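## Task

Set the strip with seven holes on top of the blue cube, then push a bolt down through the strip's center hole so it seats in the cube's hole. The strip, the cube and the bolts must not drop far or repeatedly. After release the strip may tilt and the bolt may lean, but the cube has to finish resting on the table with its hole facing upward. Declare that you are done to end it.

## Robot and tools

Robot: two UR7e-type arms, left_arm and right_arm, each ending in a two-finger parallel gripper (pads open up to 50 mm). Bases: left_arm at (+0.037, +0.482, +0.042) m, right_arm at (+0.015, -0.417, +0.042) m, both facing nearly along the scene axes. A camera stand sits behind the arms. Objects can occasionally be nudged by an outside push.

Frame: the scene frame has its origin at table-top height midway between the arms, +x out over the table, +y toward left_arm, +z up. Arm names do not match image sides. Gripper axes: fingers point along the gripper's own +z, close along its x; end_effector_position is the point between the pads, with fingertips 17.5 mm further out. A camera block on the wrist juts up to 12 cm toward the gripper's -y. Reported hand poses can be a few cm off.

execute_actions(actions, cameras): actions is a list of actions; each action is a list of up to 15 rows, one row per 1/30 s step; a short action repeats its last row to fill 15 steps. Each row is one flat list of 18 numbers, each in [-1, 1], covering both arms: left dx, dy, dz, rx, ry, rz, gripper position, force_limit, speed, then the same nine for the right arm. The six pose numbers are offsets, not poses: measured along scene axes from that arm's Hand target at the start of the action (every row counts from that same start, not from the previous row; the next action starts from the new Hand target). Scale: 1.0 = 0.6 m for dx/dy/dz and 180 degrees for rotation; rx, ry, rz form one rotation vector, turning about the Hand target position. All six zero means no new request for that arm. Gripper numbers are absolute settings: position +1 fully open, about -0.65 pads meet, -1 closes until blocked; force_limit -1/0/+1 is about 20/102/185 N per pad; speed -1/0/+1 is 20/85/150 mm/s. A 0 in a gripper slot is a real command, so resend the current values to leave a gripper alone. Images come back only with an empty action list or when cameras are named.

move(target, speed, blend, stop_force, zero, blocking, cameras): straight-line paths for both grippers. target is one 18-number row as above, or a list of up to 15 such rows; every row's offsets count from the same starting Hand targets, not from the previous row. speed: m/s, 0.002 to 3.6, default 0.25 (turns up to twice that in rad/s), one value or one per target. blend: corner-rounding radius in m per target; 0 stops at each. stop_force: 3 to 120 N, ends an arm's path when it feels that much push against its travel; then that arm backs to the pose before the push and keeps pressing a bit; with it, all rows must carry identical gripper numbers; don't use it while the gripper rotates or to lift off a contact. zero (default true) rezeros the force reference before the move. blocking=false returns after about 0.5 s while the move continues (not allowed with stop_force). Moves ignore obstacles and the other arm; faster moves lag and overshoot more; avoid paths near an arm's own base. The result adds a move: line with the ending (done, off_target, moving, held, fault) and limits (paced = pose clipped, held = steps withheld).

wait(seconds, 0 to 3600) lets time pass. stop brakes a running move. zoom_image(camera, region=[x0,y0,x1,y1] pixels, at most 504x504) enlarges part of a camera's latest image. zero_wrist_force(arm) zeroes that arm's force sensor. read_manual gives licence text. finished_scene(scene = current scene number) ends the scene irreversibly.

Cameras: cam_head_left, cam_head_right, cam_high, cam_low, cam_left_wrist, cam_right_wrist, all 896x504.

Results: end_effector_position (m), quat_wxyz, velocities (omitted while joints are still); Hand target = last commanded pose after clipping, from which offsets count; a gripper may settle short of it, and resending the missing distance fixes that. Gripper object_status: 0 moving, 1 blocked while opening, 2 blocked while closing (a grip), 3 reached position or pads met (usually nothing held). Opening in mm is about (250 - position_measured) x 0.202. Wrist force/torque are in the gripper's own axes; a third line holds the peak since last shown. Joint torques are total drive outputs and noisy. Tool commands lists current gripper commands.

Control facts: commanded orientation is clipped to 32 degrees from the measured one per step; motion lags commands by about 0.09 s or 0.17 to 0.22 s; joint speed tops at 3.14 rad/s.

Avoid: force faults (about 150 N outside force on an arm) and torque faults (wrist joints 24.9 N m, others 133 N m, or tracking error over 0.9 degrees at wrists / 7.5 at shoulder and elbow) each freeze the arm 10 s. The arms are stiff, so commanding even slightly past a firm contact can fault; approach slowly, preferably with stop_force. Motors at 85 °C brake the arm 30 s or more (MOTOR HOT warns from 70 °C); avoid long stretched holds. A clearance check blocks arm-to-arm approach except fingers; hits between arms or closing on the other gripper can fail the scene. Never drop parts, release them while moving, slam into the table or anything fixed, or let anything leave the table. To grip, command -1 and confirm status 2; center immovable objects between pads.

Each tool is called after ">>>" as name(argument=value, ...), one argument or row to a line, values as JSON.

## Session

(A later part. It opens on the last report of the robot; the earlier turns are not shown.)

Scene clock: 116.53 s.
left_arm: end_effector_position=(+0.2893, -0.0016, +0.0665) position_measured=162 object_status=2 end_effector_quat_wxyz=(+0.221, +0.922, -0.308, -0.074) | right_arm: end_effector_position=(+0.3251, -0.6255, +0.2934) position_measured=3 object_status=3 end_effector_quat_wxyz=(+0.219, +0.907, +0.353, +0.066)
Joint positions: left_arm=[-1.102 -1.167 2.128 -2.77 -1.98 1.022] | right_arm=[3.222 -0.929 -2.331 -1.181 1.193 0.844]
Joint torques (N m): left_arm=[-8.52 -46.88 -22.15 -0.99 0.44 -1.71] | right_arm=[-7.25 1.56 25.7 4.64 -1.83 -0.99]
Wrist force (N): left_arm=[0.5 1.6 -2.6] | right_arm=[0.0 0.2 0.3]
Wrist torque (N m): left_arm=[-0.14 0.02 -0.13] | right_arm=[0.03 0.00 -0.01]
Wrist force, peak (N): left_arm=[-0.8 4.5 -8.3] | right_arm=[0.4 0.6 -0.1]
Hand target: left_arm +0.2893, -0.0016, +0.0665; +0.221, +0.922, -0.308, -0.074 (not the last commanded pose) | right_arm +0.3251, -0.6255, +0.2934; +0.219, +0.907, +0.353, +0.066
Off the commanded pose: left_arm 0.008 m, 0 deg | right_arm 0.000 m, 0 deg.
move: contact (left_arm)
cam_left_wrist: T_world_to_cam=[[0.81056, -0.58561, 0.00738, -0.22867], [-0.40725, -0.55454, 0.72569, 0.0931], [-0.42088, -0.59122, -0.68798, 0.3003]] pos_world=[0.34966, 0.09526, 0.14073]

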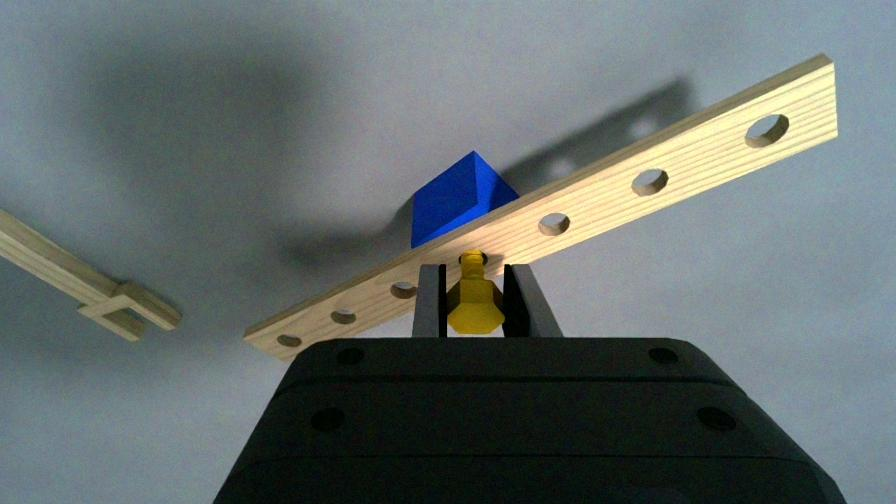

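>>> execute_actions(
  actions=[],
)

>>> zoom_image(
  camera="cam_low",
  region=[500, 285, 545, 325],
)

>>> zoom_image(
  camera="cam_high",
  region=[230, 255, 280, 300],
)

>>> zoom_image(
  camera="cam_low",
  region=[235, 285, 285, 325],
)

>>> zoom_image(
  camera="cam_low",
  region=[595, 285, 645, 325],
)

Scene clock: 120.17 s.
left_arm: end_effector_position=(+0.2893, -0.0016, +0.0665) position_measured=162 object_status=2 end_effector_quat_wxyz=(+0.221, +0.922, -0.308, -0.074) | right_arm: end_effector_position=(+0.3251, -0.6255, +0.2934) position_measured=3 object_status=3 end_effector_quat_wxyz=(+0.219, +0.907, +0.353, +0.066)
Joint positions: left_arm=[-1.102 -1.167 2.128 -2.77 -1.98 1.022] | right_arm=[3.222 -0.929 -2.331 -1.181 1.193 0.844]
Joint velocities: within noise
Joint torques (N m): left_arm=[-6.35 -45.4 -26.94 -4.69 0.56 -1.58] | right_arm=[-7.93 0.93 24.92 4.53 -1.72 -0.92]
Motor temperatures (°C): left_arm=[25 27 27 40 33 32] | right_arm=[28 32 44 32 38 34]
Wrist force (N): left_arm=[0.7 1.5 -2.6] | right_arm=[0.0 0.3 -0.3]
Wrist torque (N m): left_arm=[-0.15 0.00 -0.13] | right_arm=[0.05 0.00 0.00]
Wrist force, peak (N): left_arm=[0.5 1.9 -2.5] | right_arm=[0.1 0.7 -0.2]
Hand target: left_arm +0.2893, -0.0016, +0.0665; +0.221, +0.922, -0.308, -0.074 (not the last commanded pose) | right_arm +0.3251, -0.6255, +0.2934; +0.219, +0.907, +0.353, +0.066
Tool commands: left_gripper/position=-1.0 left_gripper/force_limit=-0.8 left_gripper/speed=-1.0 right_gripper/position=+1.0 right_gripper/force_limit=+1.0 right_gripper/speed=+1.0
Off the commanded pose: left_arm 0.008 m, 0 deg | right_arm 0.000 m, 0 deg.
camera_calibration:
cam_left_wrist: T_world_to_cam=[[0.81053, -0.58564, 0.00742, -0.22872], [-0.40727, -0.55446, 0.72574, 0.09304], [-0.42091, -0.59126, -0.68793, 0.30025]] pos_world=[0.34966, 0.09516, 0.14073]

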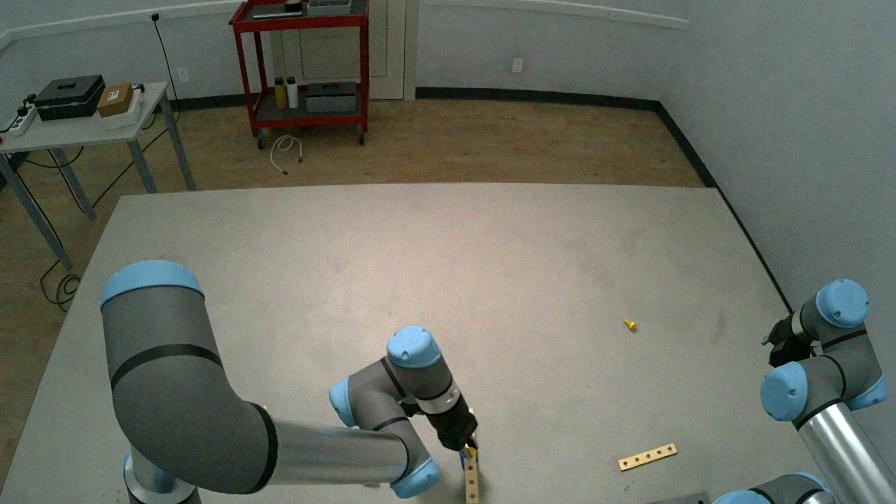

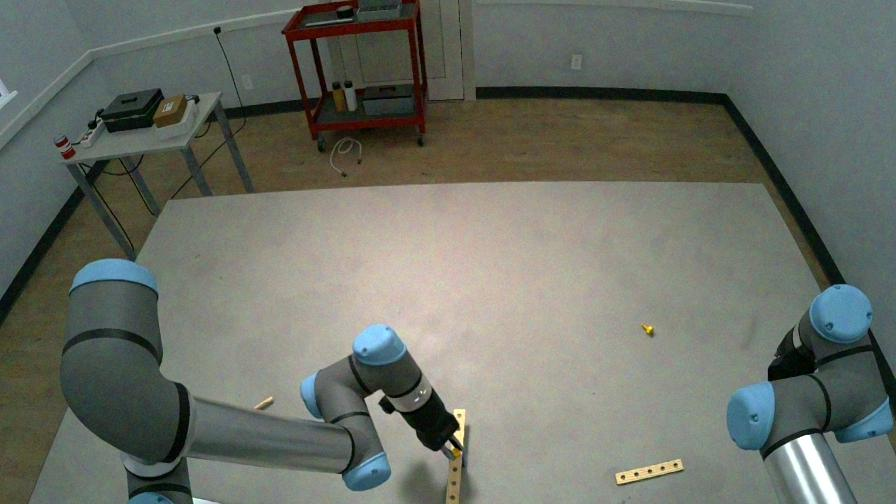

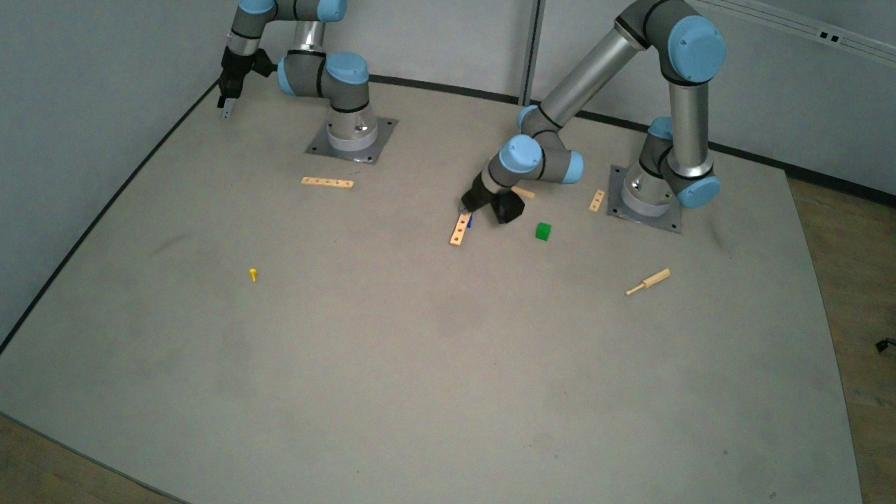

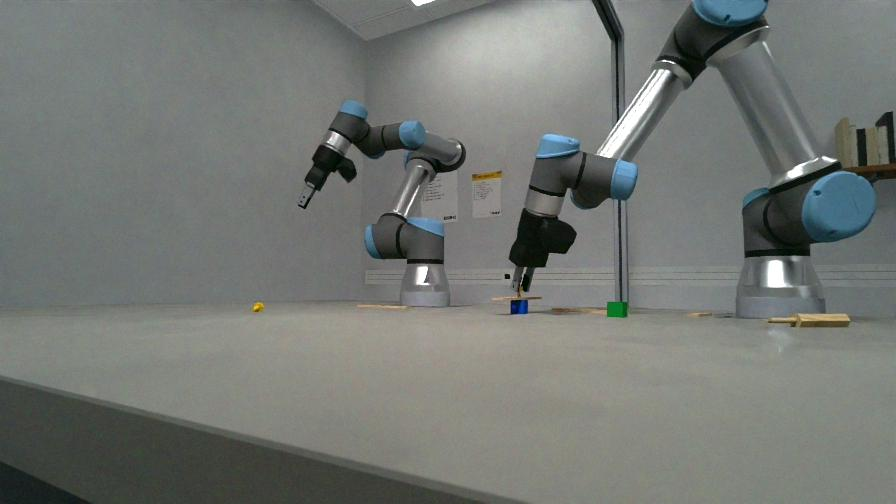

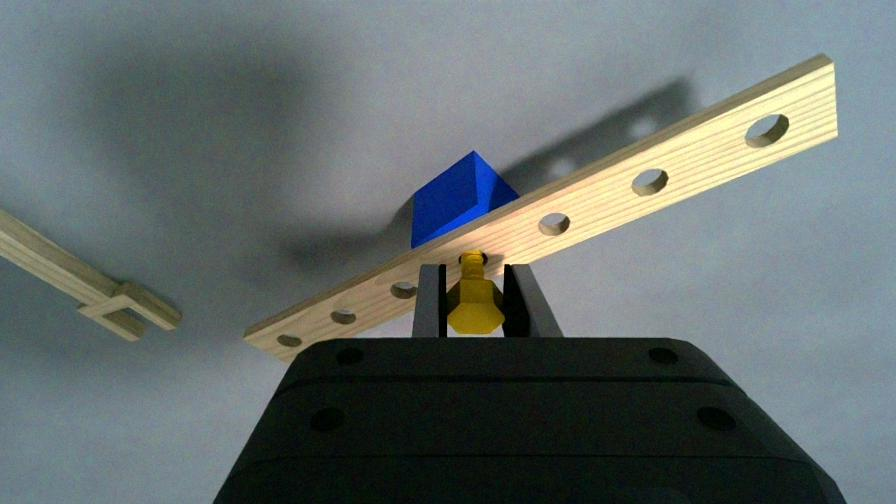

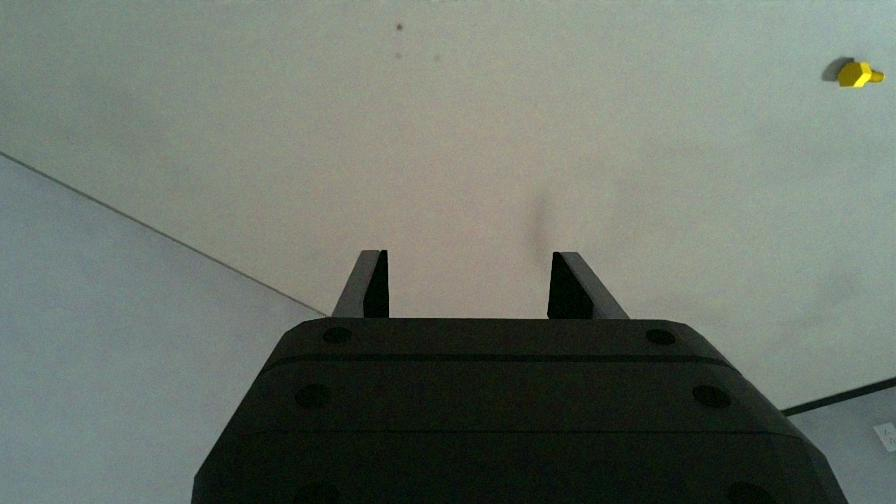

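Scaled by 11.200 from the camera's image (finer frame: 1280x720).

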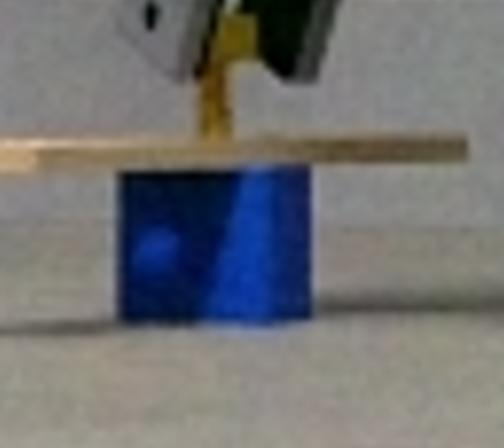

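Scaled by 10.080 from the camera's image (finer frame: 1280x720).

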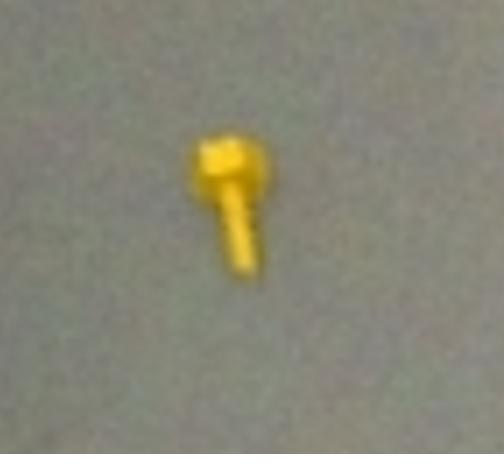

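Scaled by 10.080 from the camera's image (finer frame: 1280x720).

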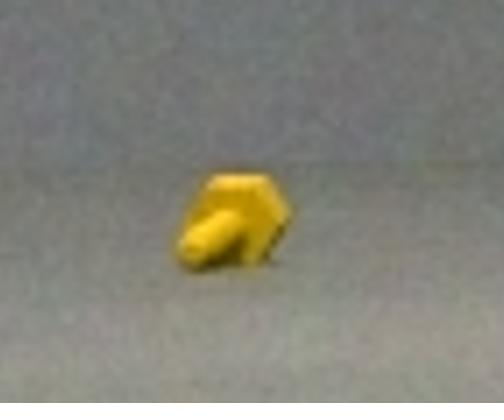

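Scaled by 10.080 from the camera's image (finer frame: 1280x720).

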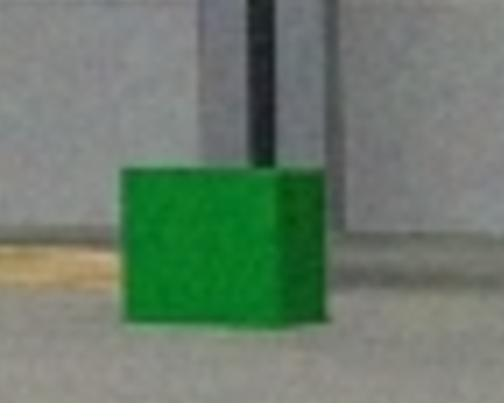

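>>> move(
  target=[0.01,0.0133,0.035,0,0,0,-1,-0.8,-1,0,0,0,0,0,0,1,1,1],
  speed=0.05,
  cameras=["cam_left_wrist"],
)

Scene clock: 122.27 s.
left_arm: end_effector_position=(+0.2953, +0.0063, +0.0874) position_measured=162 object_status=2 end_effector_quat_wxyz=(+0.221, +0.922, -0.308, -0.074) | right_arm: end_effector_position=(+0.3251, -0.6255, +0.2934) position_measured=3 object_status=3 end_effector_quat_wxyz=(+0.219, +0.907, +0.353, +0.066)
Joint positions: left_arm=[-1.084 -1.219 2.123 -2.705 -1.985 1.041] | right_arm=[3.222 -0.929 -2.331 -1.181 1.193 0.844]
Joint torques (N m): left_arm=[9.5 -45.73 -30.62 -1.32 -2.64 1.57] | right_arm=[-7.2 1.7 25.52 4.58 -1.76 -1.12]
Wrist force (N): left_arm=[0.2 -0.3 0.6] | right_arm=[-0.1 0.4 -0.4]
Wrist torque (N m): left_arm=[-0.16 -0.01 -0.23] | right_arm=[0.06 0.01 -0.01]
Wrist force, peak (N): left_arm=[0.6 1.6 -2.6] | right_arm=[0.0 0.7 -0.2]
Hand target: left_arm +0.2953, +0.0064, +0.0875; +0.221, +0.922, -0.308, -0.074 | right_arm +0.3251, -0.6255, +0.2934; +0.219, +0.907, +0.353, +0.066
Off the commanded pose: left_arm 0.000 m, 0 deg | right_arm 0.000 m, 0 deg.
move: done
cam_left_wrist: T_world_to_cam=[[0.81053, -0.58564, 0.00742, -0.22898], [-0.40727, -0.55446, 0.72574, 0.08471], [-0.42091, -0.59126, -0.68793, 0.32184]] pos_world=[0.35556, 0.10316, 0.16163]

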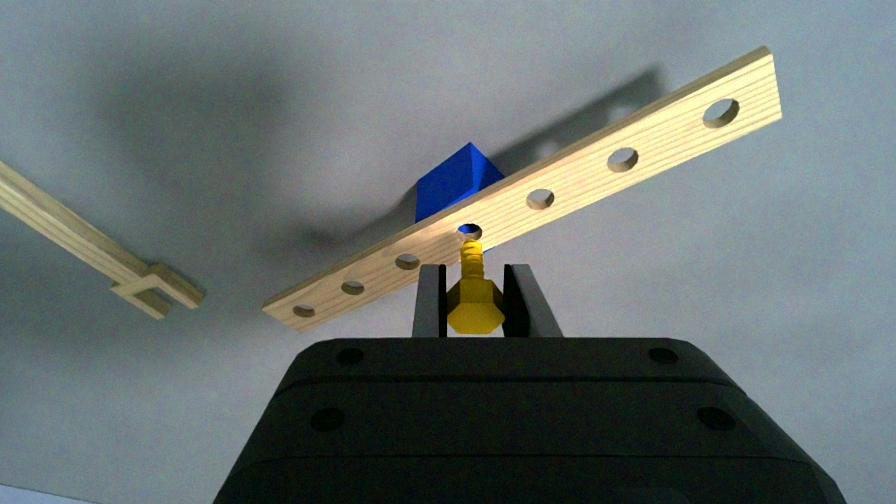

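>>> zoom_image(
  camera="cam_left_wrist",
  region=[440, 205, 500, 255],
)

Scaled by 8.400 from the camera's image (finer frame: 1280x720).

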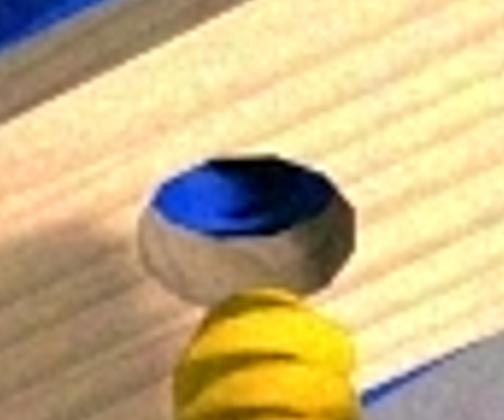

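>>> move(
  target=[
    [0,0,0.12,0,0,0,-1,-0.8,-1,0,0,0,0,0,0,1,1,1],
    [-0.0798,-0.1112,0.12,0.11985,-0.0903,0,-1,-0.8,-1,0,0,0,0,0,0,1,1,1],
    [-0.0798,-0.1112,-0.037,0.11985,-0.0903,0,-1,-0.8,-1,0,0,0,0,0,0,1,1,1],
  ],
  speed=0.15,
  blend=[0.01,0.01,0],
  cameras=["cam_left_wrist"],
)

Scene clock: 127.50 s.
left_arm: end_effector_position=(+0.2474, -0.0603, +0.0654) position_measured=162 object_status=2 end_effector_quat_wxyz=(+0.000, +0.948, -0.317, +0.000) | right_arm: end_effector_position=(+0.3251, -0.6255, +0.2934) position_measured=3 object_status=3 end_effector_quat_wxyz=(+0.219, +0.907, +0.353, +0.066)
Joint positions: left_arm=[-1.389 -1.138 1.883 -2.315 -1.57 0.784] | right_arm=[3.222 -0.929 -2.331 -1.181 1.193 0.844]
Joint torques (N m): left_arm=[7.9 -24.35 -11.54 -5.34 1.66 1.29] | right_arm=[-7.16 1.85 25.64 4.52 -1.87 -1.23]
Wrist force (N): left_arm=[0.3 -0.1 0.2] | right_arm=[-0.1 0.2 0.1]
Wrist torque (N m): left_arm=[-0.03 -0.07 0.01] | right_arm=[0.04 0.02 0.00]
Wrist force, peak (N): left_arm=[0.2 -0.9 1.8] | right_arm=[0.1 0.6 -0.3]
Hand target: left_arm +0.2474, -0.0603, +0.0653; +0.000, +0.948, -0.317, +0.000 | right_arm +0.3251, -0.6255, +0.2934; +0.219, +0.907, +0.353, +0.066
Off the commanded pose: left_arm 0.000 m, 0 deg | right_arm 0.000 m, 0 deg.
move: done
cam_left_wrist: T_world_to_cam=[[0.8072, -0.59006, 0.01571, -0.22906], [-0.56046, -0.75781, 0.33408, 0.09544], [-0.18522, -0.27848, -0.94241, 0.22436]] pos_world=[0.27995, -0.00035, 0.18316]

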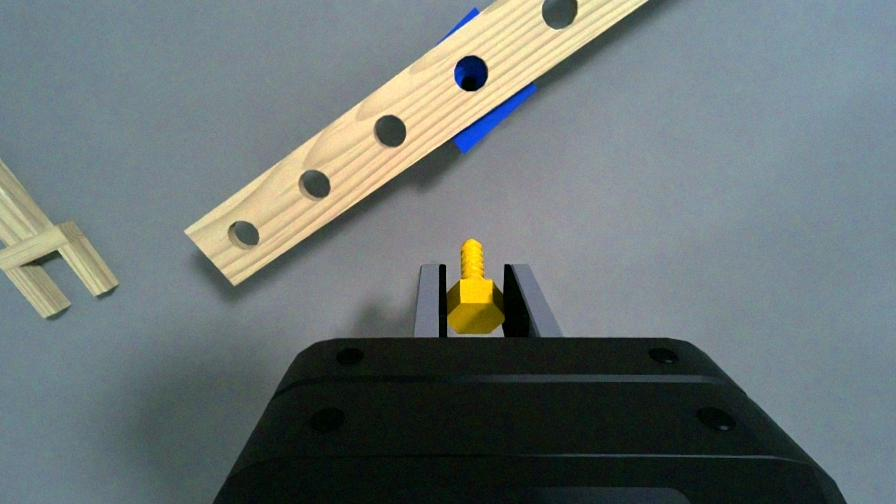

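>>> zoom_image(
  camera="cam_left_wrist",
  region=[446, 50, 496, 100],
)

>>> zoom_image(
  camera="cam_left_wrist",
  region=[430, 230, 520, 340],
)

Scaled by 10.080 from the camera's image (finer frame: 1280x720).

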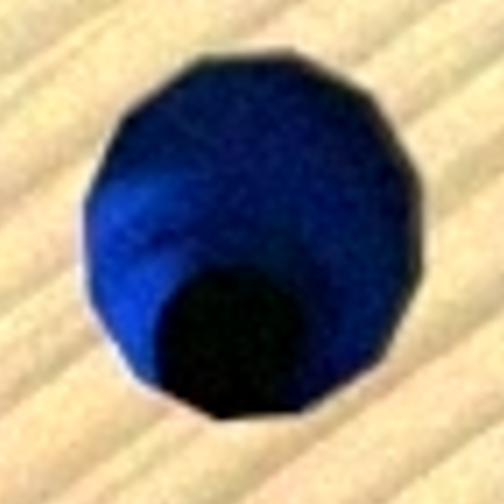

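Scaled by 4.582 from the camera's image (finer frame: 1280x720).

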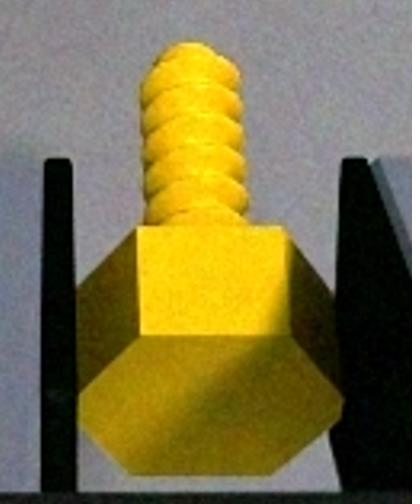

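>>> move(
  target=[
    [0,0,0.157,0,0,0,-1,-0.8,-1,0,0,0,0,0,0,1,1,1],
    [0.072,0.1033,0.157,-0.11985,0.0903,0,-1,-0.8,-1,0,0,0,0,0,0,1,1,1],
    [0.072,0.1033,0.0227,-0.11985,0.0903,0,-1,-0.8,-1,0,0,0,0,0,0,1,1,1],
  ],
  speed=[0.2,0.2,0.1],
  blend=[0.01,0.01,0],
  cameras=["cam_left_wrist"],
)

>>> zoom_image(
  camera="cam_left_wrist",
  region=[430, 200, 510, 280],
)

Scene clock: 138.67 s.
left_arm: end_effector_position=(+0.2906, +0.0016, +0.0790) position_measured=162 object_status=2 end_effector_quat_wxyz=(+0.221, +0.922, -0.308, -0.074) | right_arm: end_effector_position=(+0.3251, -0.6255, +0.2934) position_measured=3 object_status=3 end_effector_quat_wxyz=(+0.219, +0.907, +0.353, +0.066)
Joint positions: left_arm=[-1.097 -1.199 2.126 -2.735 -1.982 1.027] | right_arm=[3.222 -0.929 -2.331 -1.181 1.193 0.844]
Joint torques (N m): left_arm=[6.7 -20.59 -9.78 -5.73 -2.42 -1.81] | right_arm=[-7.91 1.41 25.61 4.73 -1.82 -1.28]
Wrist force (N): left_arm=[0.3 -0.2 0.6] | right_arm=[0.0 0.3 -0.1]
Wrist torque (N m): left_arm=[-0.15 -0.04 -0.18] | right_arm=[0.05 0.00 0.00]
Wrist force, peak (N): left_arm=[0.3 1.1 -1.5] | right_arm=[0.1 0.6 0.2]
Hand target: left_arm +0.2906, +0.0016, +0.0789; +0.221, +0.922, -0.308, -0.074 | right_arm +0.3251, -0.6255, +0.2934; +0.219, +0.907, +0.353, +0.066
Off the commanded pose: left_arm 0.000 m, 0 deg | right_arm 0.000 m, 0 deg.
move: done
cam_left_wrist: T_world_to_cam=[[0.81053, -0.58565, 0.00742, -0.22794], [-0.4073, -0.55451, 0.72569, 0.08635], [-0.42088, -0.59122, -0.68798, 0.31134]] pos_world=[0.35096, 0.09846, 0.15323]

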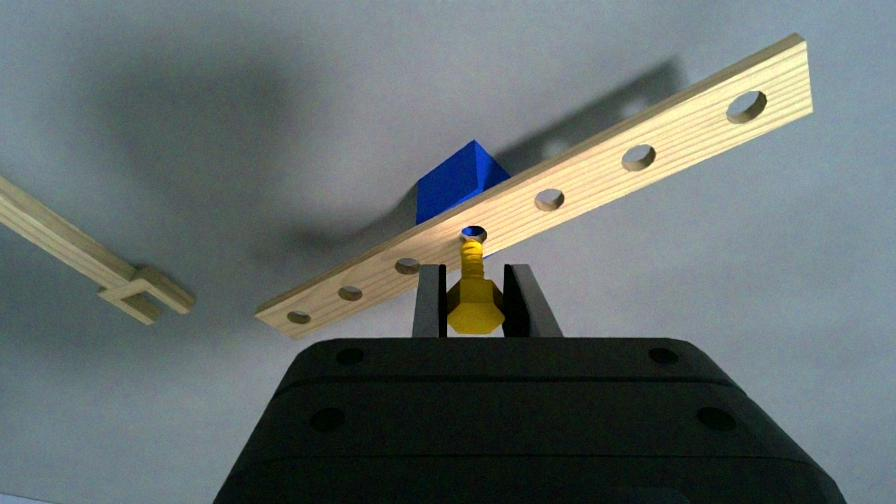

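Scaled by 6.300 from the camera's image (finer frame: 1280x720).

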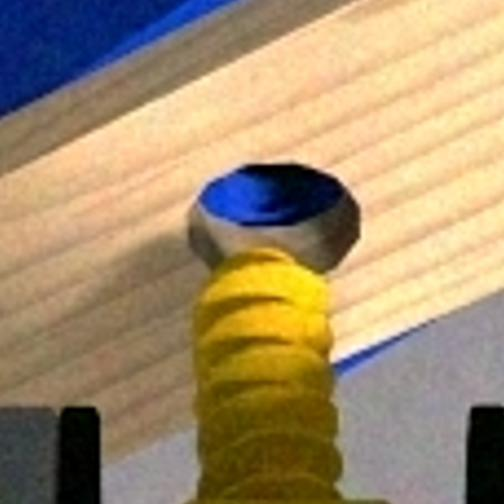

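>>> move(
  target=[
    [-0.0005,-0.0027,0,0,0,0,-1,-0.8,-1,0,0,0,0,0,0,1,1,1],
    [-0.0005,-0.0027,-0.0167,0,0,0,-1,-0.8,-1,0,0,0,0,0,0,1,1,1],
  ],
  speed=0.02,
  stop_force=4,
  cameras=["cam_left_wrist"],
)

>>> zoom_image(
  camera="cam_left_wrist",
  region=[430, 200, 510, 280],
)

Scene clock: 141.17 s.
left_arm: end_effector_position=(+0.2903, +0.0000, +0.0689) position_measured=162 object_status=2 end_effector_quat_wxyz=(+0.221, +0.922, -0.308, -0.074) | right_arm: end_effector_position=(+0.3251, -0.6255, +0.2934) position_measured=3 object_status=3 end_effector_quat_wxyz=(+0.219, +0.907, +0.353, +0.066)
Joint positions: left_arm=[-1.098 -1.174 2.129 -2.763 -1.981 1.025] | right_arm=[3.222 -0.929 -2.331 -1.181 1.193 0.844]
Joint torques (N m): left_arm=[-9.43 -21.16 -7.71 -5.81 0.32 -1.72] | right_arm=[-8.89 1.81 25.28 4.76 -1.58 -1.21]
Wrist force (N): left_arm=[0.0 -0.2 0.7] | right_arm=[0.0 0.2 -0.1]
Wrist torque (N m): left_arm=[-0.15 0.02 -0.14] | right_arm=[0.03 0.00 0.00]
Wrist force, peak (N): left_arm=[0.2 -0.3 0.9] | right_arm=[0.0 0.5 0.4]
Hand target: left_arm +0.2903, +0.0000, +0.0689; +0.221, +0.922, -0.308, -0.074 | right_arm +0.3251, -0.6255, +0.2934; +0.219, +0.907, +0.353, +0.066
Off the commanded pose: left_arm 0.000 m, 0 deg | right_arm 0.000 m, 0 deg.
move: done
cam_left_wrist: T_world_to_cam=[[0.81053, -0.58564, 0.00742, -0.22856], [-0.40727, -0.55446, 0.72574, 0.09264], [-0.42091, -0.59126, -0.68793, 0.30333]] pos_world=[0.35066, 0.09686, 0.14313]

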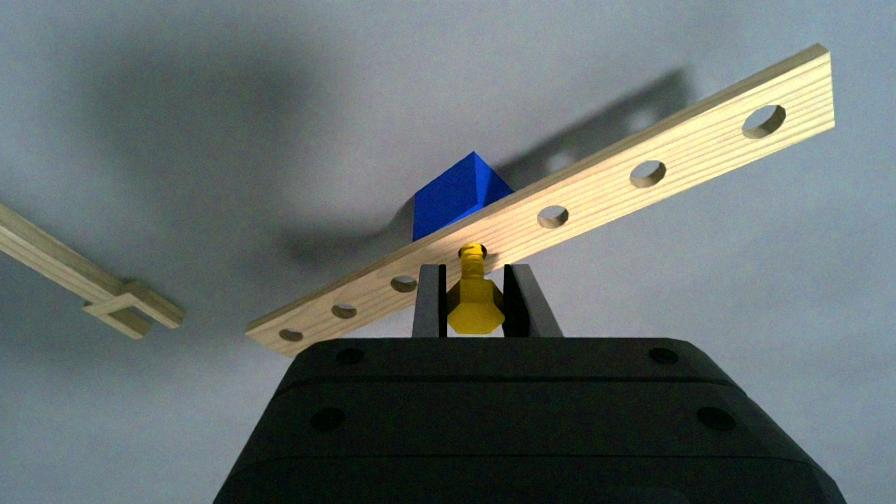

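Scaled by 6.300 from the camera's image (finer frame: 1280x720).

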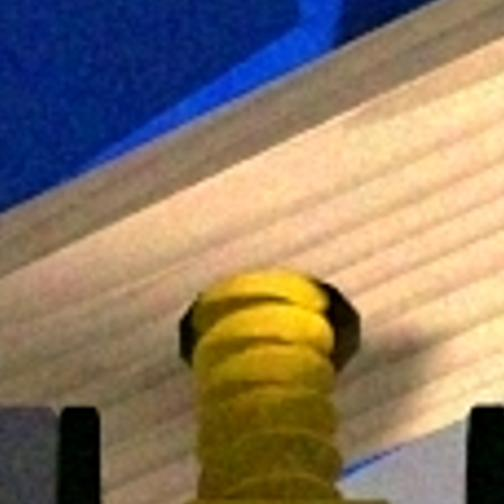

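>>> move(
  target=[
    [-0.0022,-0.0023,0,0,0,0,-1,-0.8,-1,0,0,0,0,0,0,1,1,1],
    [-0.0022,-0.0023,-0.014,0,0,0,-1,-0.8,-1,0,0,0,0,0,0,1,1,1],
  ],
  speed=[0.01,0.004],
  stop_force=3,
  cameras=["cam_left_wrist"],
)

>>> zoom_image(
  camera="cam_left_wrist",
  region=[430, 210, 510, 290],
)

Scene clock: 144.07 s.
left_arm: end_effector_position=(+0.2890, -0.0014, +0.0665) position_measured=162 object_status=2 end_effector_quat_wxyz=(+0.221, +0.922, -0.308, -0.074) | right_arm: end_effector_position=(+0.3251, -0.6255, +0.2934) position_measured=3 object_status=3 end_effector_quat_wxyz=(+0.219, +0.907, +0.353, +0.066)
Joint positions: left_arm=[-1.102 -1.168 2.129 -2.771 -1.98 1.021] | right_arm=[3.222 -0.929 -2.331 -1.181 1.193 0.844]
Joint torques (N m): left_arm=[-8.13 -46.67 -20.53 -1.23 0.53 -1.89] | right_arm=[-7.99 1.85 25.24 4.77 -1.86 -1.29]
Wrist force (N): left_arm=[0.8 0.9 -1.6] | right_arm=[0.2 0.3 0.2]
Wrist torque (N m): left_arm=[-0.15 -0.02 -0.13] | right_arm=[0.05 -0.03 0.00]
Wrist force, peak (N): left_arm=[-0.7 3.3 -6.1] | right_arm=[0.2 0.6 0.1]
Hand target: left_arm +0.2890, -0.0014, +0.0665; +0.221, +0.922, -0.308, -0.074 (not the last commanded pose) | right_arm +0.3251, -0.6255, +0.2934; +0.219, +0.907, +0.353, +0.066
Off the commanded pose: left_arm 0.006 m, 0 deg | right_arm 0.000 m, 0 deg.
move: contact (left_arm); path passed 1 of 2 targets
cam_left_wrist: T_world_to_cam=[[0.81053, -0.58564, 0.00742, -0.2283], [-0.40727, -0.55446, 0.72574, 0.09308], [-0.42091, -0.59126, -0.68793, 0.3003]] pos_world=[0.34936, 0.09546, 0.14073]

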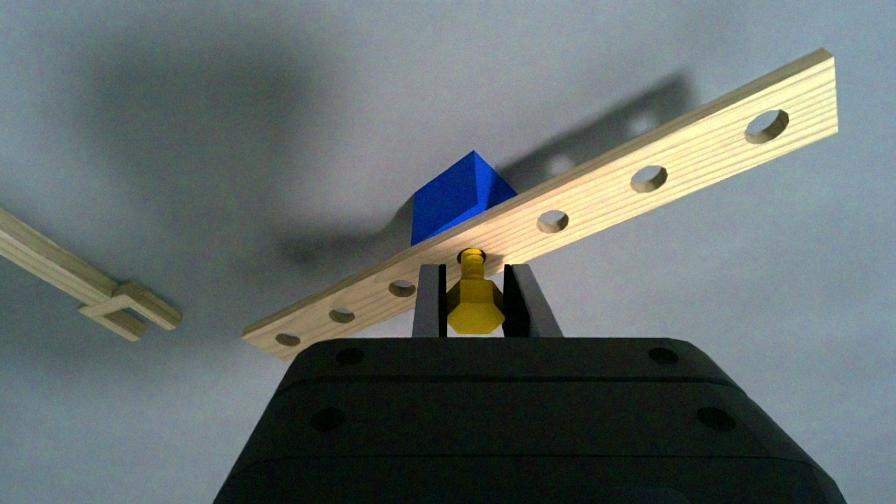

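Scaled by 6.300 from the camera's image (finer frame: 1280x720).

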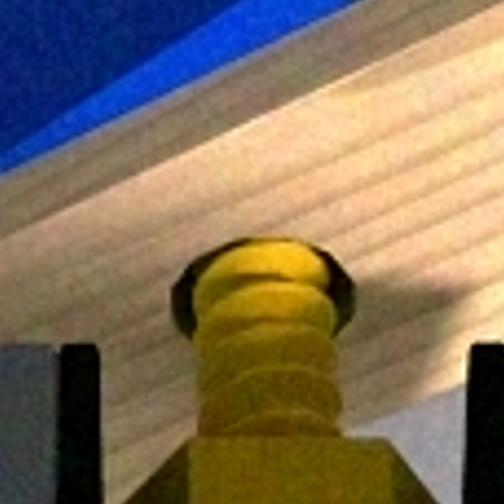

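>>> move(
  target=[
    [0,0,0.004,0,0,0,-1,-0.8,-1,0,0,0,0,0,0,1,1,1],
    [-0.001,-0.00133,0.004,0,0,0,-1,-0.8,-1,0,0,0,0,0,0,1,1,1],
  ],
  speed=0.02,
)

>>> move(
  target=[0,0,-0.012,0,0,0,-1,-0.8,-1,0,0,0,0,0,0,1,1,1],
  speed=0.004,
  stop_force=3,
)

>>> move(
  target=[
    [0,0,0.004,0,0,0,-1,-0.8,-1,0,0,0,0,0,0,1,1,1],
    [0.002,0.00267,0.004,0,0,0,-1,-0.8,-1,0,0,0,0,0,0,1,1,1],
  ],
  speed=0.02,
)

>>> move(
  target=[0,0,-0.012,0,0,0,-1,-0.8,-1,0,0,0,0,0,0,1,1,1],
  speed=0.004,
  stop_force=3,
)

Scene clock: 145.93 s.
left_arm: end_effector_position=(+0.2885, -0.0021, +0.0689) position_measured=162 object_status=2 end_effector_quat_wxyz=(+0.221, +0.922, -0.308, -0.074) | right_arm: end_effector_position=(+0.3251, -0.6255, +0.2934) position_measured=3 object_status=3 end_effector_quat_wxyz=(+0.219, +0.907, +0.353, +0.066)
Joint positions: left_arm=[-1.104 -1.173 2.127 -2.765 -1.98 1.02] | right_arm=[3.222 -0.929 -2.331 -1.181 1.193 0.844]
Joint torques (N m): left_arm=[-9.98 -40.65 -29.78 -2.32 0.79 -1.98] | right_arm=[-9.33 1.42 24.98 4.76 -1.69 -1.34]
Wrist force (N): left_arm=[0.2 -0.1 0.5] | right_arm=[0.4 0.2 0.2]
Wrist torque (N m): left_arm=[-0.14 -0.03 -0.14] | right_arm=[0.04 -0.06 -0.01]
Wrist force, peak (N): left_arm=[0.9 1.0 -1.6] | right_arm=[0.2 0.6 0.1]
Hand target: left_arm +0.2884, -0.0022, +0.0689; +0.221, +0.922, -0.308, -0.074 | right_arm +0.3251, -0.6255, +0.2934; +0.219, +0.907, +0.353, +0.066
Off the commanded pose: left_arm 0.000 m, 0 deg | right_arm 0.000 m, 0 deg.
move: done

Scene clock: 147.77 s.
left_arm: end_effector_position=(+0.2884, -0.0022, +0.0665) position_measured=162 object_status=2 end_effector_quat_wxyz=(+0.221, +0.922, -0.308, -0.074) | right_arm: end_effector_position=(+0.3251, -0.6255, +0.2934) position_measured=3 object_status=3 end_effector_quat_wxyz=(+0.219, +0.907, +0.353, +0.066)
Joint positions: left_arm=[-1.104 -1.167 2.129 -2.772 -1.98 1.019] | right_arm=[3.222 -0.929 -2.331 -1.181 1.193 0.844]
Joint torques (N m): left_arm=[-8.73 -47.93 -18.48 -1.52 0.47 -1.72] | right_arm=[-8.98 2 24.81 4.83 -1.57 -1.36]
Wrist force (N): left_arm=[1.1 0.6 -1.3] | right_arm=[0.0 0.1 0.0]
Wrist torque (N m): left_arm=[-0.16 -0.02 -0.13] | right_arm=[0.01 0.00 0.00]
Wrist force, peak (N): left_arm=[0.4 2.9 -5.8] | right_arm=[0.2 0.5 -0.3]
Hand target: left_arm +0.2884, -0.0022, +0.0666; +0.221, +0.922, -0.308, -0.074 (not the last commanded pose) | right_arm +0.3251, -0.6255, +0.2934; +0.219, +0.907, +0.353, +0.066
Off the commanded pose: left_arm 0.005 m, 0 deg | right_arm 0.000 m, 0 deg.
move: contact (left_arm)

Scene clock: 148.47 s.
left_arm: end_effector_position=(+0.2895, -0.0008, +0.0690) position_measured=162 object_status=2 end_effector_quat_wxyz=(+0.221, +0.922, -0.308, -0.074) | right_arm: end_effector_position=(+0.3251, -0.6255, +0.2934) position_measured=3 object_status=3 end_effector_quat_wxyz=(+0.219, +0.907, +0.353, +0.066)
Joint positions: left_arm=[-1.101 -1.174 2.129 -2.764 -1.981 1.023] | right_arm=[3.222 -0.929 -2.331 -1.181 1.193 0.844]
Joint torques (N m): left_arm=[7.03 -46.7 -7.82 -1.35 -2.48 1.33] | right_arm=[-8.83 1.91 26.23 4.73 -1.78 -1.04]
Wrist force (N): left_arm=[0.1 -0.2 0.6] | right_arm=[0.1 0.3 0.0]
Wrist torque (N m): left_arm=[-0.16 -0.01 -0.22] | right_arm=[0.05 -0.03 -0.01]
Wrist force, peak (N): left_arm=[0.8 0.5 -1.5] | right_arm=[0.3 0.5 0.1]
Hand target: left_arm +0.2896, -0.0006, +0.0690; +0.221, +0.922, -0.308, -0.074 | right_arm +0.3251, -0.6255, +0.2934; +0.219, +0.907, +0.353, +0.066
Off the commanded pose: left_arm 0.000 m, 0 deg | right_arm 0.000 m, 0 deg.
move: done

Scene clock: 149.93 s.
left_arm: end_effector_position=(+0.2896, -0.0006, +0.0679) position_measured=162 object_status=2 end_effector_quat_wxyz=(+0.221, +0.922, -0.308, -0.074) | right_arm: end_effector_position=(+0.3251, -0.6255, +0.2934) position_measured=3 object_status=3 end_effector_quat_wxyz=(+0.219, +0.907, +0.353, +0.066)
Joint positions: left_arm=[-1.1 -1.172 2.129 -2.767 -1.981 1.023] | right_arm=[3.222 -0.929 -2.331 -1.181 1.193 0.844]
Joint torques (N m): left_arm=[8.59 -46.18 -15.84 -1.22 0.47 1.37] | right_arm=[-8.67 2.11 25.2 4.74 -1.81 -1.2]
Wrist force (N): left_arm=[1.0 1.2 -1.4] | right_arm=[0.1 0.3 0.0]
Wrist torque (N m): left_arm=[-0.14 0.00 -0.22] | right_arm=[0.05 -0.02 0.00]
Wrist force, peak (N): left_arm=[0.2 3.6 -4.9] | right_arm=[0.3 0.6 0.0]
Hand target: left_arm +0.2896, -0.0006, +0.0680; +0.221, +0.922, -0.308, -0.074 (not the last commanded pose) | right_arm +0.3251, -0.6255, +0.2934; +0.219, +0.907, +0.353, +0.066
Off the commanded pose: left_arm 0.006 m, 0 deg | right_arm 0.000 m, 0 deg.
move: contact (left_arm)

>>> move(
  target=[
    [0,0,0.002,0,0,0,-1,-0.8,-1,0,0,0,0,0,0,1,1,1],
    [-0.0005,-0.0023,0.002,0,0,0,-1,-0.8,-1,0,0,0,0,0,0,1,1,1],
  ],
  speed=0.02,
)

>>> move(
  target=[0,0,-0.012,0,0,0,-1,-0.8,-1,0,0,0,0,0,0,1,1,1],
  speed=0.003,
  stop_force=12,
  cameras=["cam_left_wrist","cam_low"],
)

>>> zoom_image(
  camera="cam_left_wrist",
  region=[400, 210, 560, 340],
)

>>> zoom_image(
  camera="cam_low",
  region=[500, 275, 545, 325],
)

Scene clock: 151.50 s.
left_arm: end_effector_position=(+0.2894, -0.0019, +0.0693) position_measured=162 object_status=2 end_effector_quat_wxyz=(+0.221, +0.922, -0.308, -0.074) | right_arm: end_effector_position=(+0.3251, -0.6255, +0.2934) position_measured=3 object_status=3 end_effector_quat_wxyz=(+0.219, +0.907, +0.353, +0.066)
Joint positions: left_arm=[-1.102 -1.173 2.126 -2.763 -1.98 1.022] | right_arm=[3.222 -0.929 -2.331 -1.181 1.193 0.844]
Joint torques (N m): left_arm=[-9.54 -22.09 -29.86 -1.46 0.87 -1.71] | right_arm=[-9.35 1.42 25.08 4.82 -1.75 -1.29]
Wrist force (N): left_arm=[0.1 -0.1 0.7] | right_arm=[0.1 0.3 0.1]
Wrist torque (N m): left_arm=[-0.14 0.00 -0.14] | right_arm=[0.06 -0.02 0.00]
Wrist force, peak (N): left_arm=[1.0 1.3 -1.5] | right_arm=[-0.1 0.7 0.3]
Hand target: left_arm +0.2893, -0.0020, +0.0692; +0.221, +0.922, -0.308, -0.074 | right_arm +0.3251, -0.6255, +0.2934; +0.219, +0.907, +0.353, +0.066
Off the commanded pose: left_arm 0.000 m, 0 deg | right_arm 0.000 m, 0 deg.
move: done

Scene clock: 153.20 s.
left_arm: end_effector_position=(+0.2893, -0.0020, +0.0662) position_measured=162 object_status=2 end_effector_quat_wxyz=(+0.221, +0.922, -0.308, -0.074) | right_arm: end_effector_position=(+0.3251, -0.6255, +0.2934) position_measured=3 object_status=3 end_effector_quat_wxyz=(+0.219, +0.907, +0.353, +0.066)
Joint positions: left_arm=[-1.102 -1.166 2.128 -2.772 -1.98 1.021] | right_arm=[3.222 -0.929 -2.331 -1.181 1.193 0.844]
Joint torques (N m): left_arm=[-7.06 -40.18 -7.12 0.41 0.72 -1.84] | right_arm=[-9.08 1.57 25.48 4.81 -1.62 -1.29]
Wrist force (N): left_arm=[-2.1 6.9 -11.5] | right_arm=[0.1 0.3 0.0]
Wrist torque (N m): left_arm=[-0.16 -0.07 -0.14] | right_arm=[0.05 -0.02 0.00]
Wrist force, peak (N): left_arm=[-2.6 7.5 -12.7] | right_arm=[0.5 0.5 0.1]
Hand target: left_arm +0.2893, -0.0021, +0.0663; +0.221, +0.922, -0.308, -0.074 (not the last commanded pose) | right_arm +0.3251, -0.6255, +0.2934; +0.219, +0.907, +0.353, +0.066
Off the commanded pose: left_arm 0.004 m, 0 deg | right_arm 0.000 m, 0 deg.
move: contact (left_arm)
cam_left_wrist: T_world_to_cam=[[0.81054, -0.58564, 0.0077, -0.229], [-0.40737, -0.55426, 0.72584, 0.09303], [-0.42081, -0.59146, -0.68782, 0.29978]] pos_world=[0.34966, 0.09476, 0.14043]
Images, in order (width x height): cam_low 896x504, cam_left_wrist 896x504.

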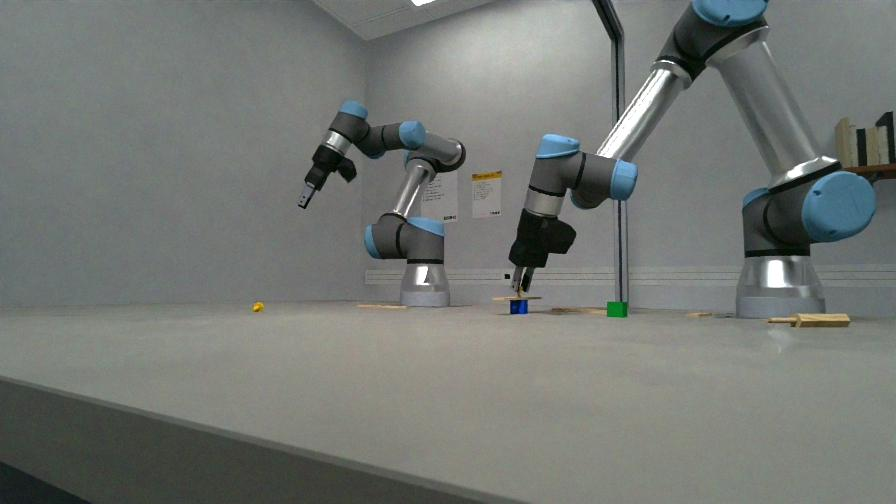

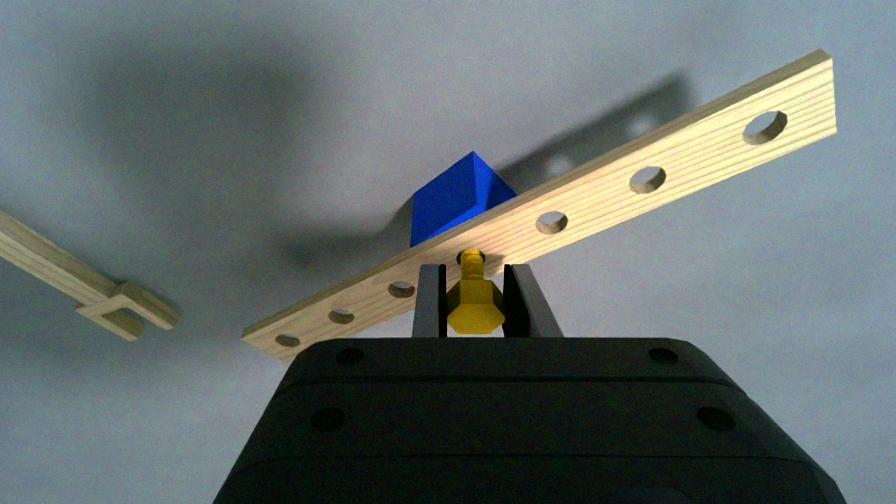

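Scaled by 3.150 from the camera's image (finer frame: 1280x720).

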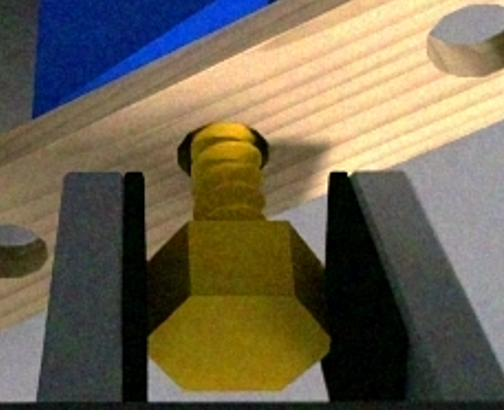

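Scaled by 10.080 from the camera's image (finer frame: 1280x720).

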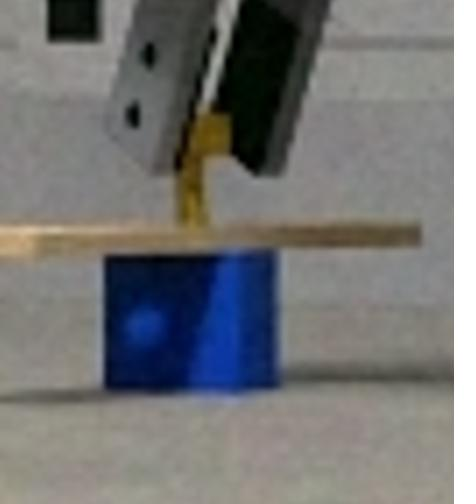

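>>> move(
  target=[
    [0,0,0.001,0,0,0,-1,-0.8,-1,0,0,0,0,0,0,1,1,1],
    [0,0,0.001,0,0,0,-0.3,-0.8,-1,0,0,0,0,0,0,1,1,1],
  ],
  speed=0.02,
  cameras=["cam_left_wrist","cam_low"],
)

>>> zoom_image(
  camera="cam_left_wrist",
  region=[400, 210, 560, 340],
)

>>> zoom_image(
  camera="cam_low",
  region=[500, 275, 545, 325],
)

Scene clock: 155.70 s.
left_arm: end_effector_position=(+0.2893, -0.0021, +0.0669) position_measured=162 object_status=2 end_effector_quat_wxyz=(+0.221, +0.922, -0.308, -0.074) | right_arm: end_effector_position=(+0.3251, -0.6255, +0.2934) position_measured=3 object_status=3 end_effector_quat_wxyz=(+0.219, +0.907, +0.353, +0.066)
Joint positions: left_arm=[-1.102 -1.167 2.127 -2.77 -1.98 1.021] | right_arm=[3.222 -0.929 -2.331 -1.181 1.193 0.844]
Joint torques (N m): left_arm=[-3.66 -48.37 -29.86 -1.49 0.55 -1.91] | right_arm=[-9.77 1.43 25.11 4.63 -1.73 -1.35]
Wrist force (N): left_arm=[0.1 -0.1 0.5] | right_arm=[0.2 0.1 -0.1]
Wrist torque (N m): left_arm=[-0.13 0.00 -0.14] | right_arm=[0.01 -0.02 -0.01]
Wrist force, peak (N): left_arm=[-2.0 6.9 -11.1] | right_arm=[0.2 0.5 0.2]
Hand target: left_arm +0.2893, -0.0021, +0.0669; +0.221, +0.922, -0.308, -0.074 | right_arm +0.3251, -0.6255, +0.2934; +0.219, +0.907, +0.353, +0.066
Off the commanded pose: left_arm 0.000 m, 0 deg | right_arm 0.000 m, 0 deg.
move: done
cam_left_wrist: T_world_to_cam=[[0.81051, -0.58568, 0.00785, -0.22901], [-0.40743, -0.55411, 0.72593, 0.09259], [-0.42081, -0.59156, -0.68773, 0.30018]] pos_world=[0.34966, 0.09476, 0.14103]
Images, in order (width x height): cam_low 896x504, cam_left_wrist 896x504.

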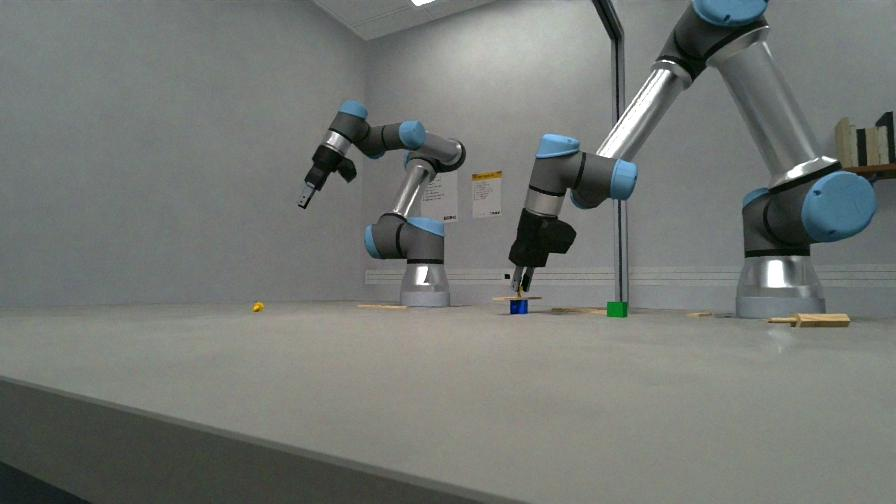

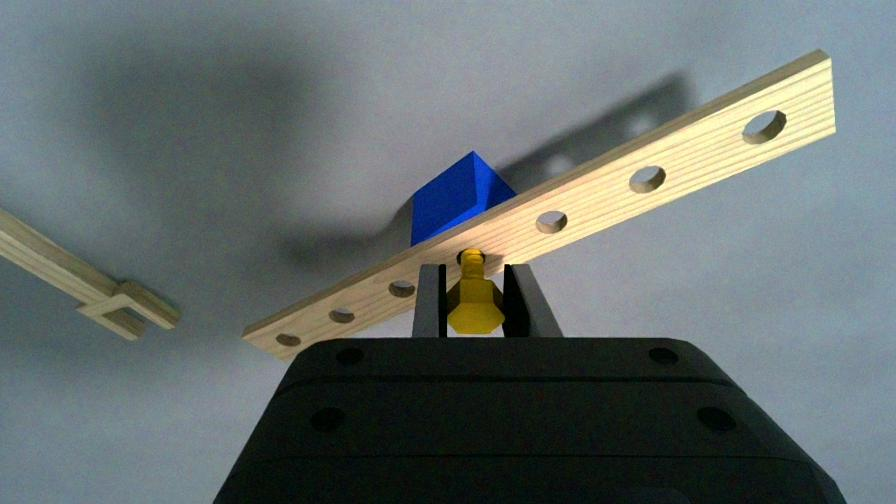

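Scaled by 3.150 from the camera's image (finer frame: 1280x720).

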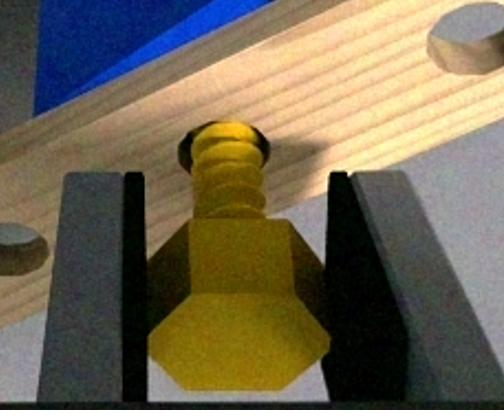

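Scaled by 10.080 from the camera's image (finer frame: 1280x720).

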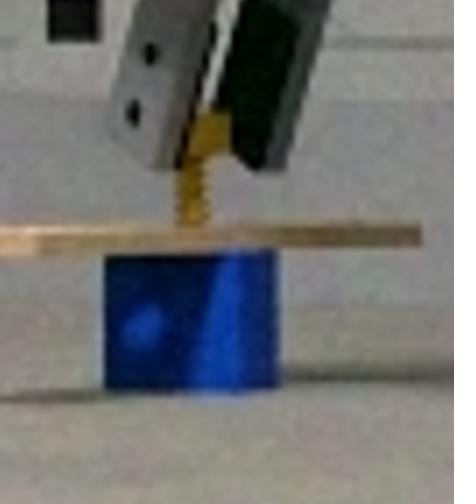

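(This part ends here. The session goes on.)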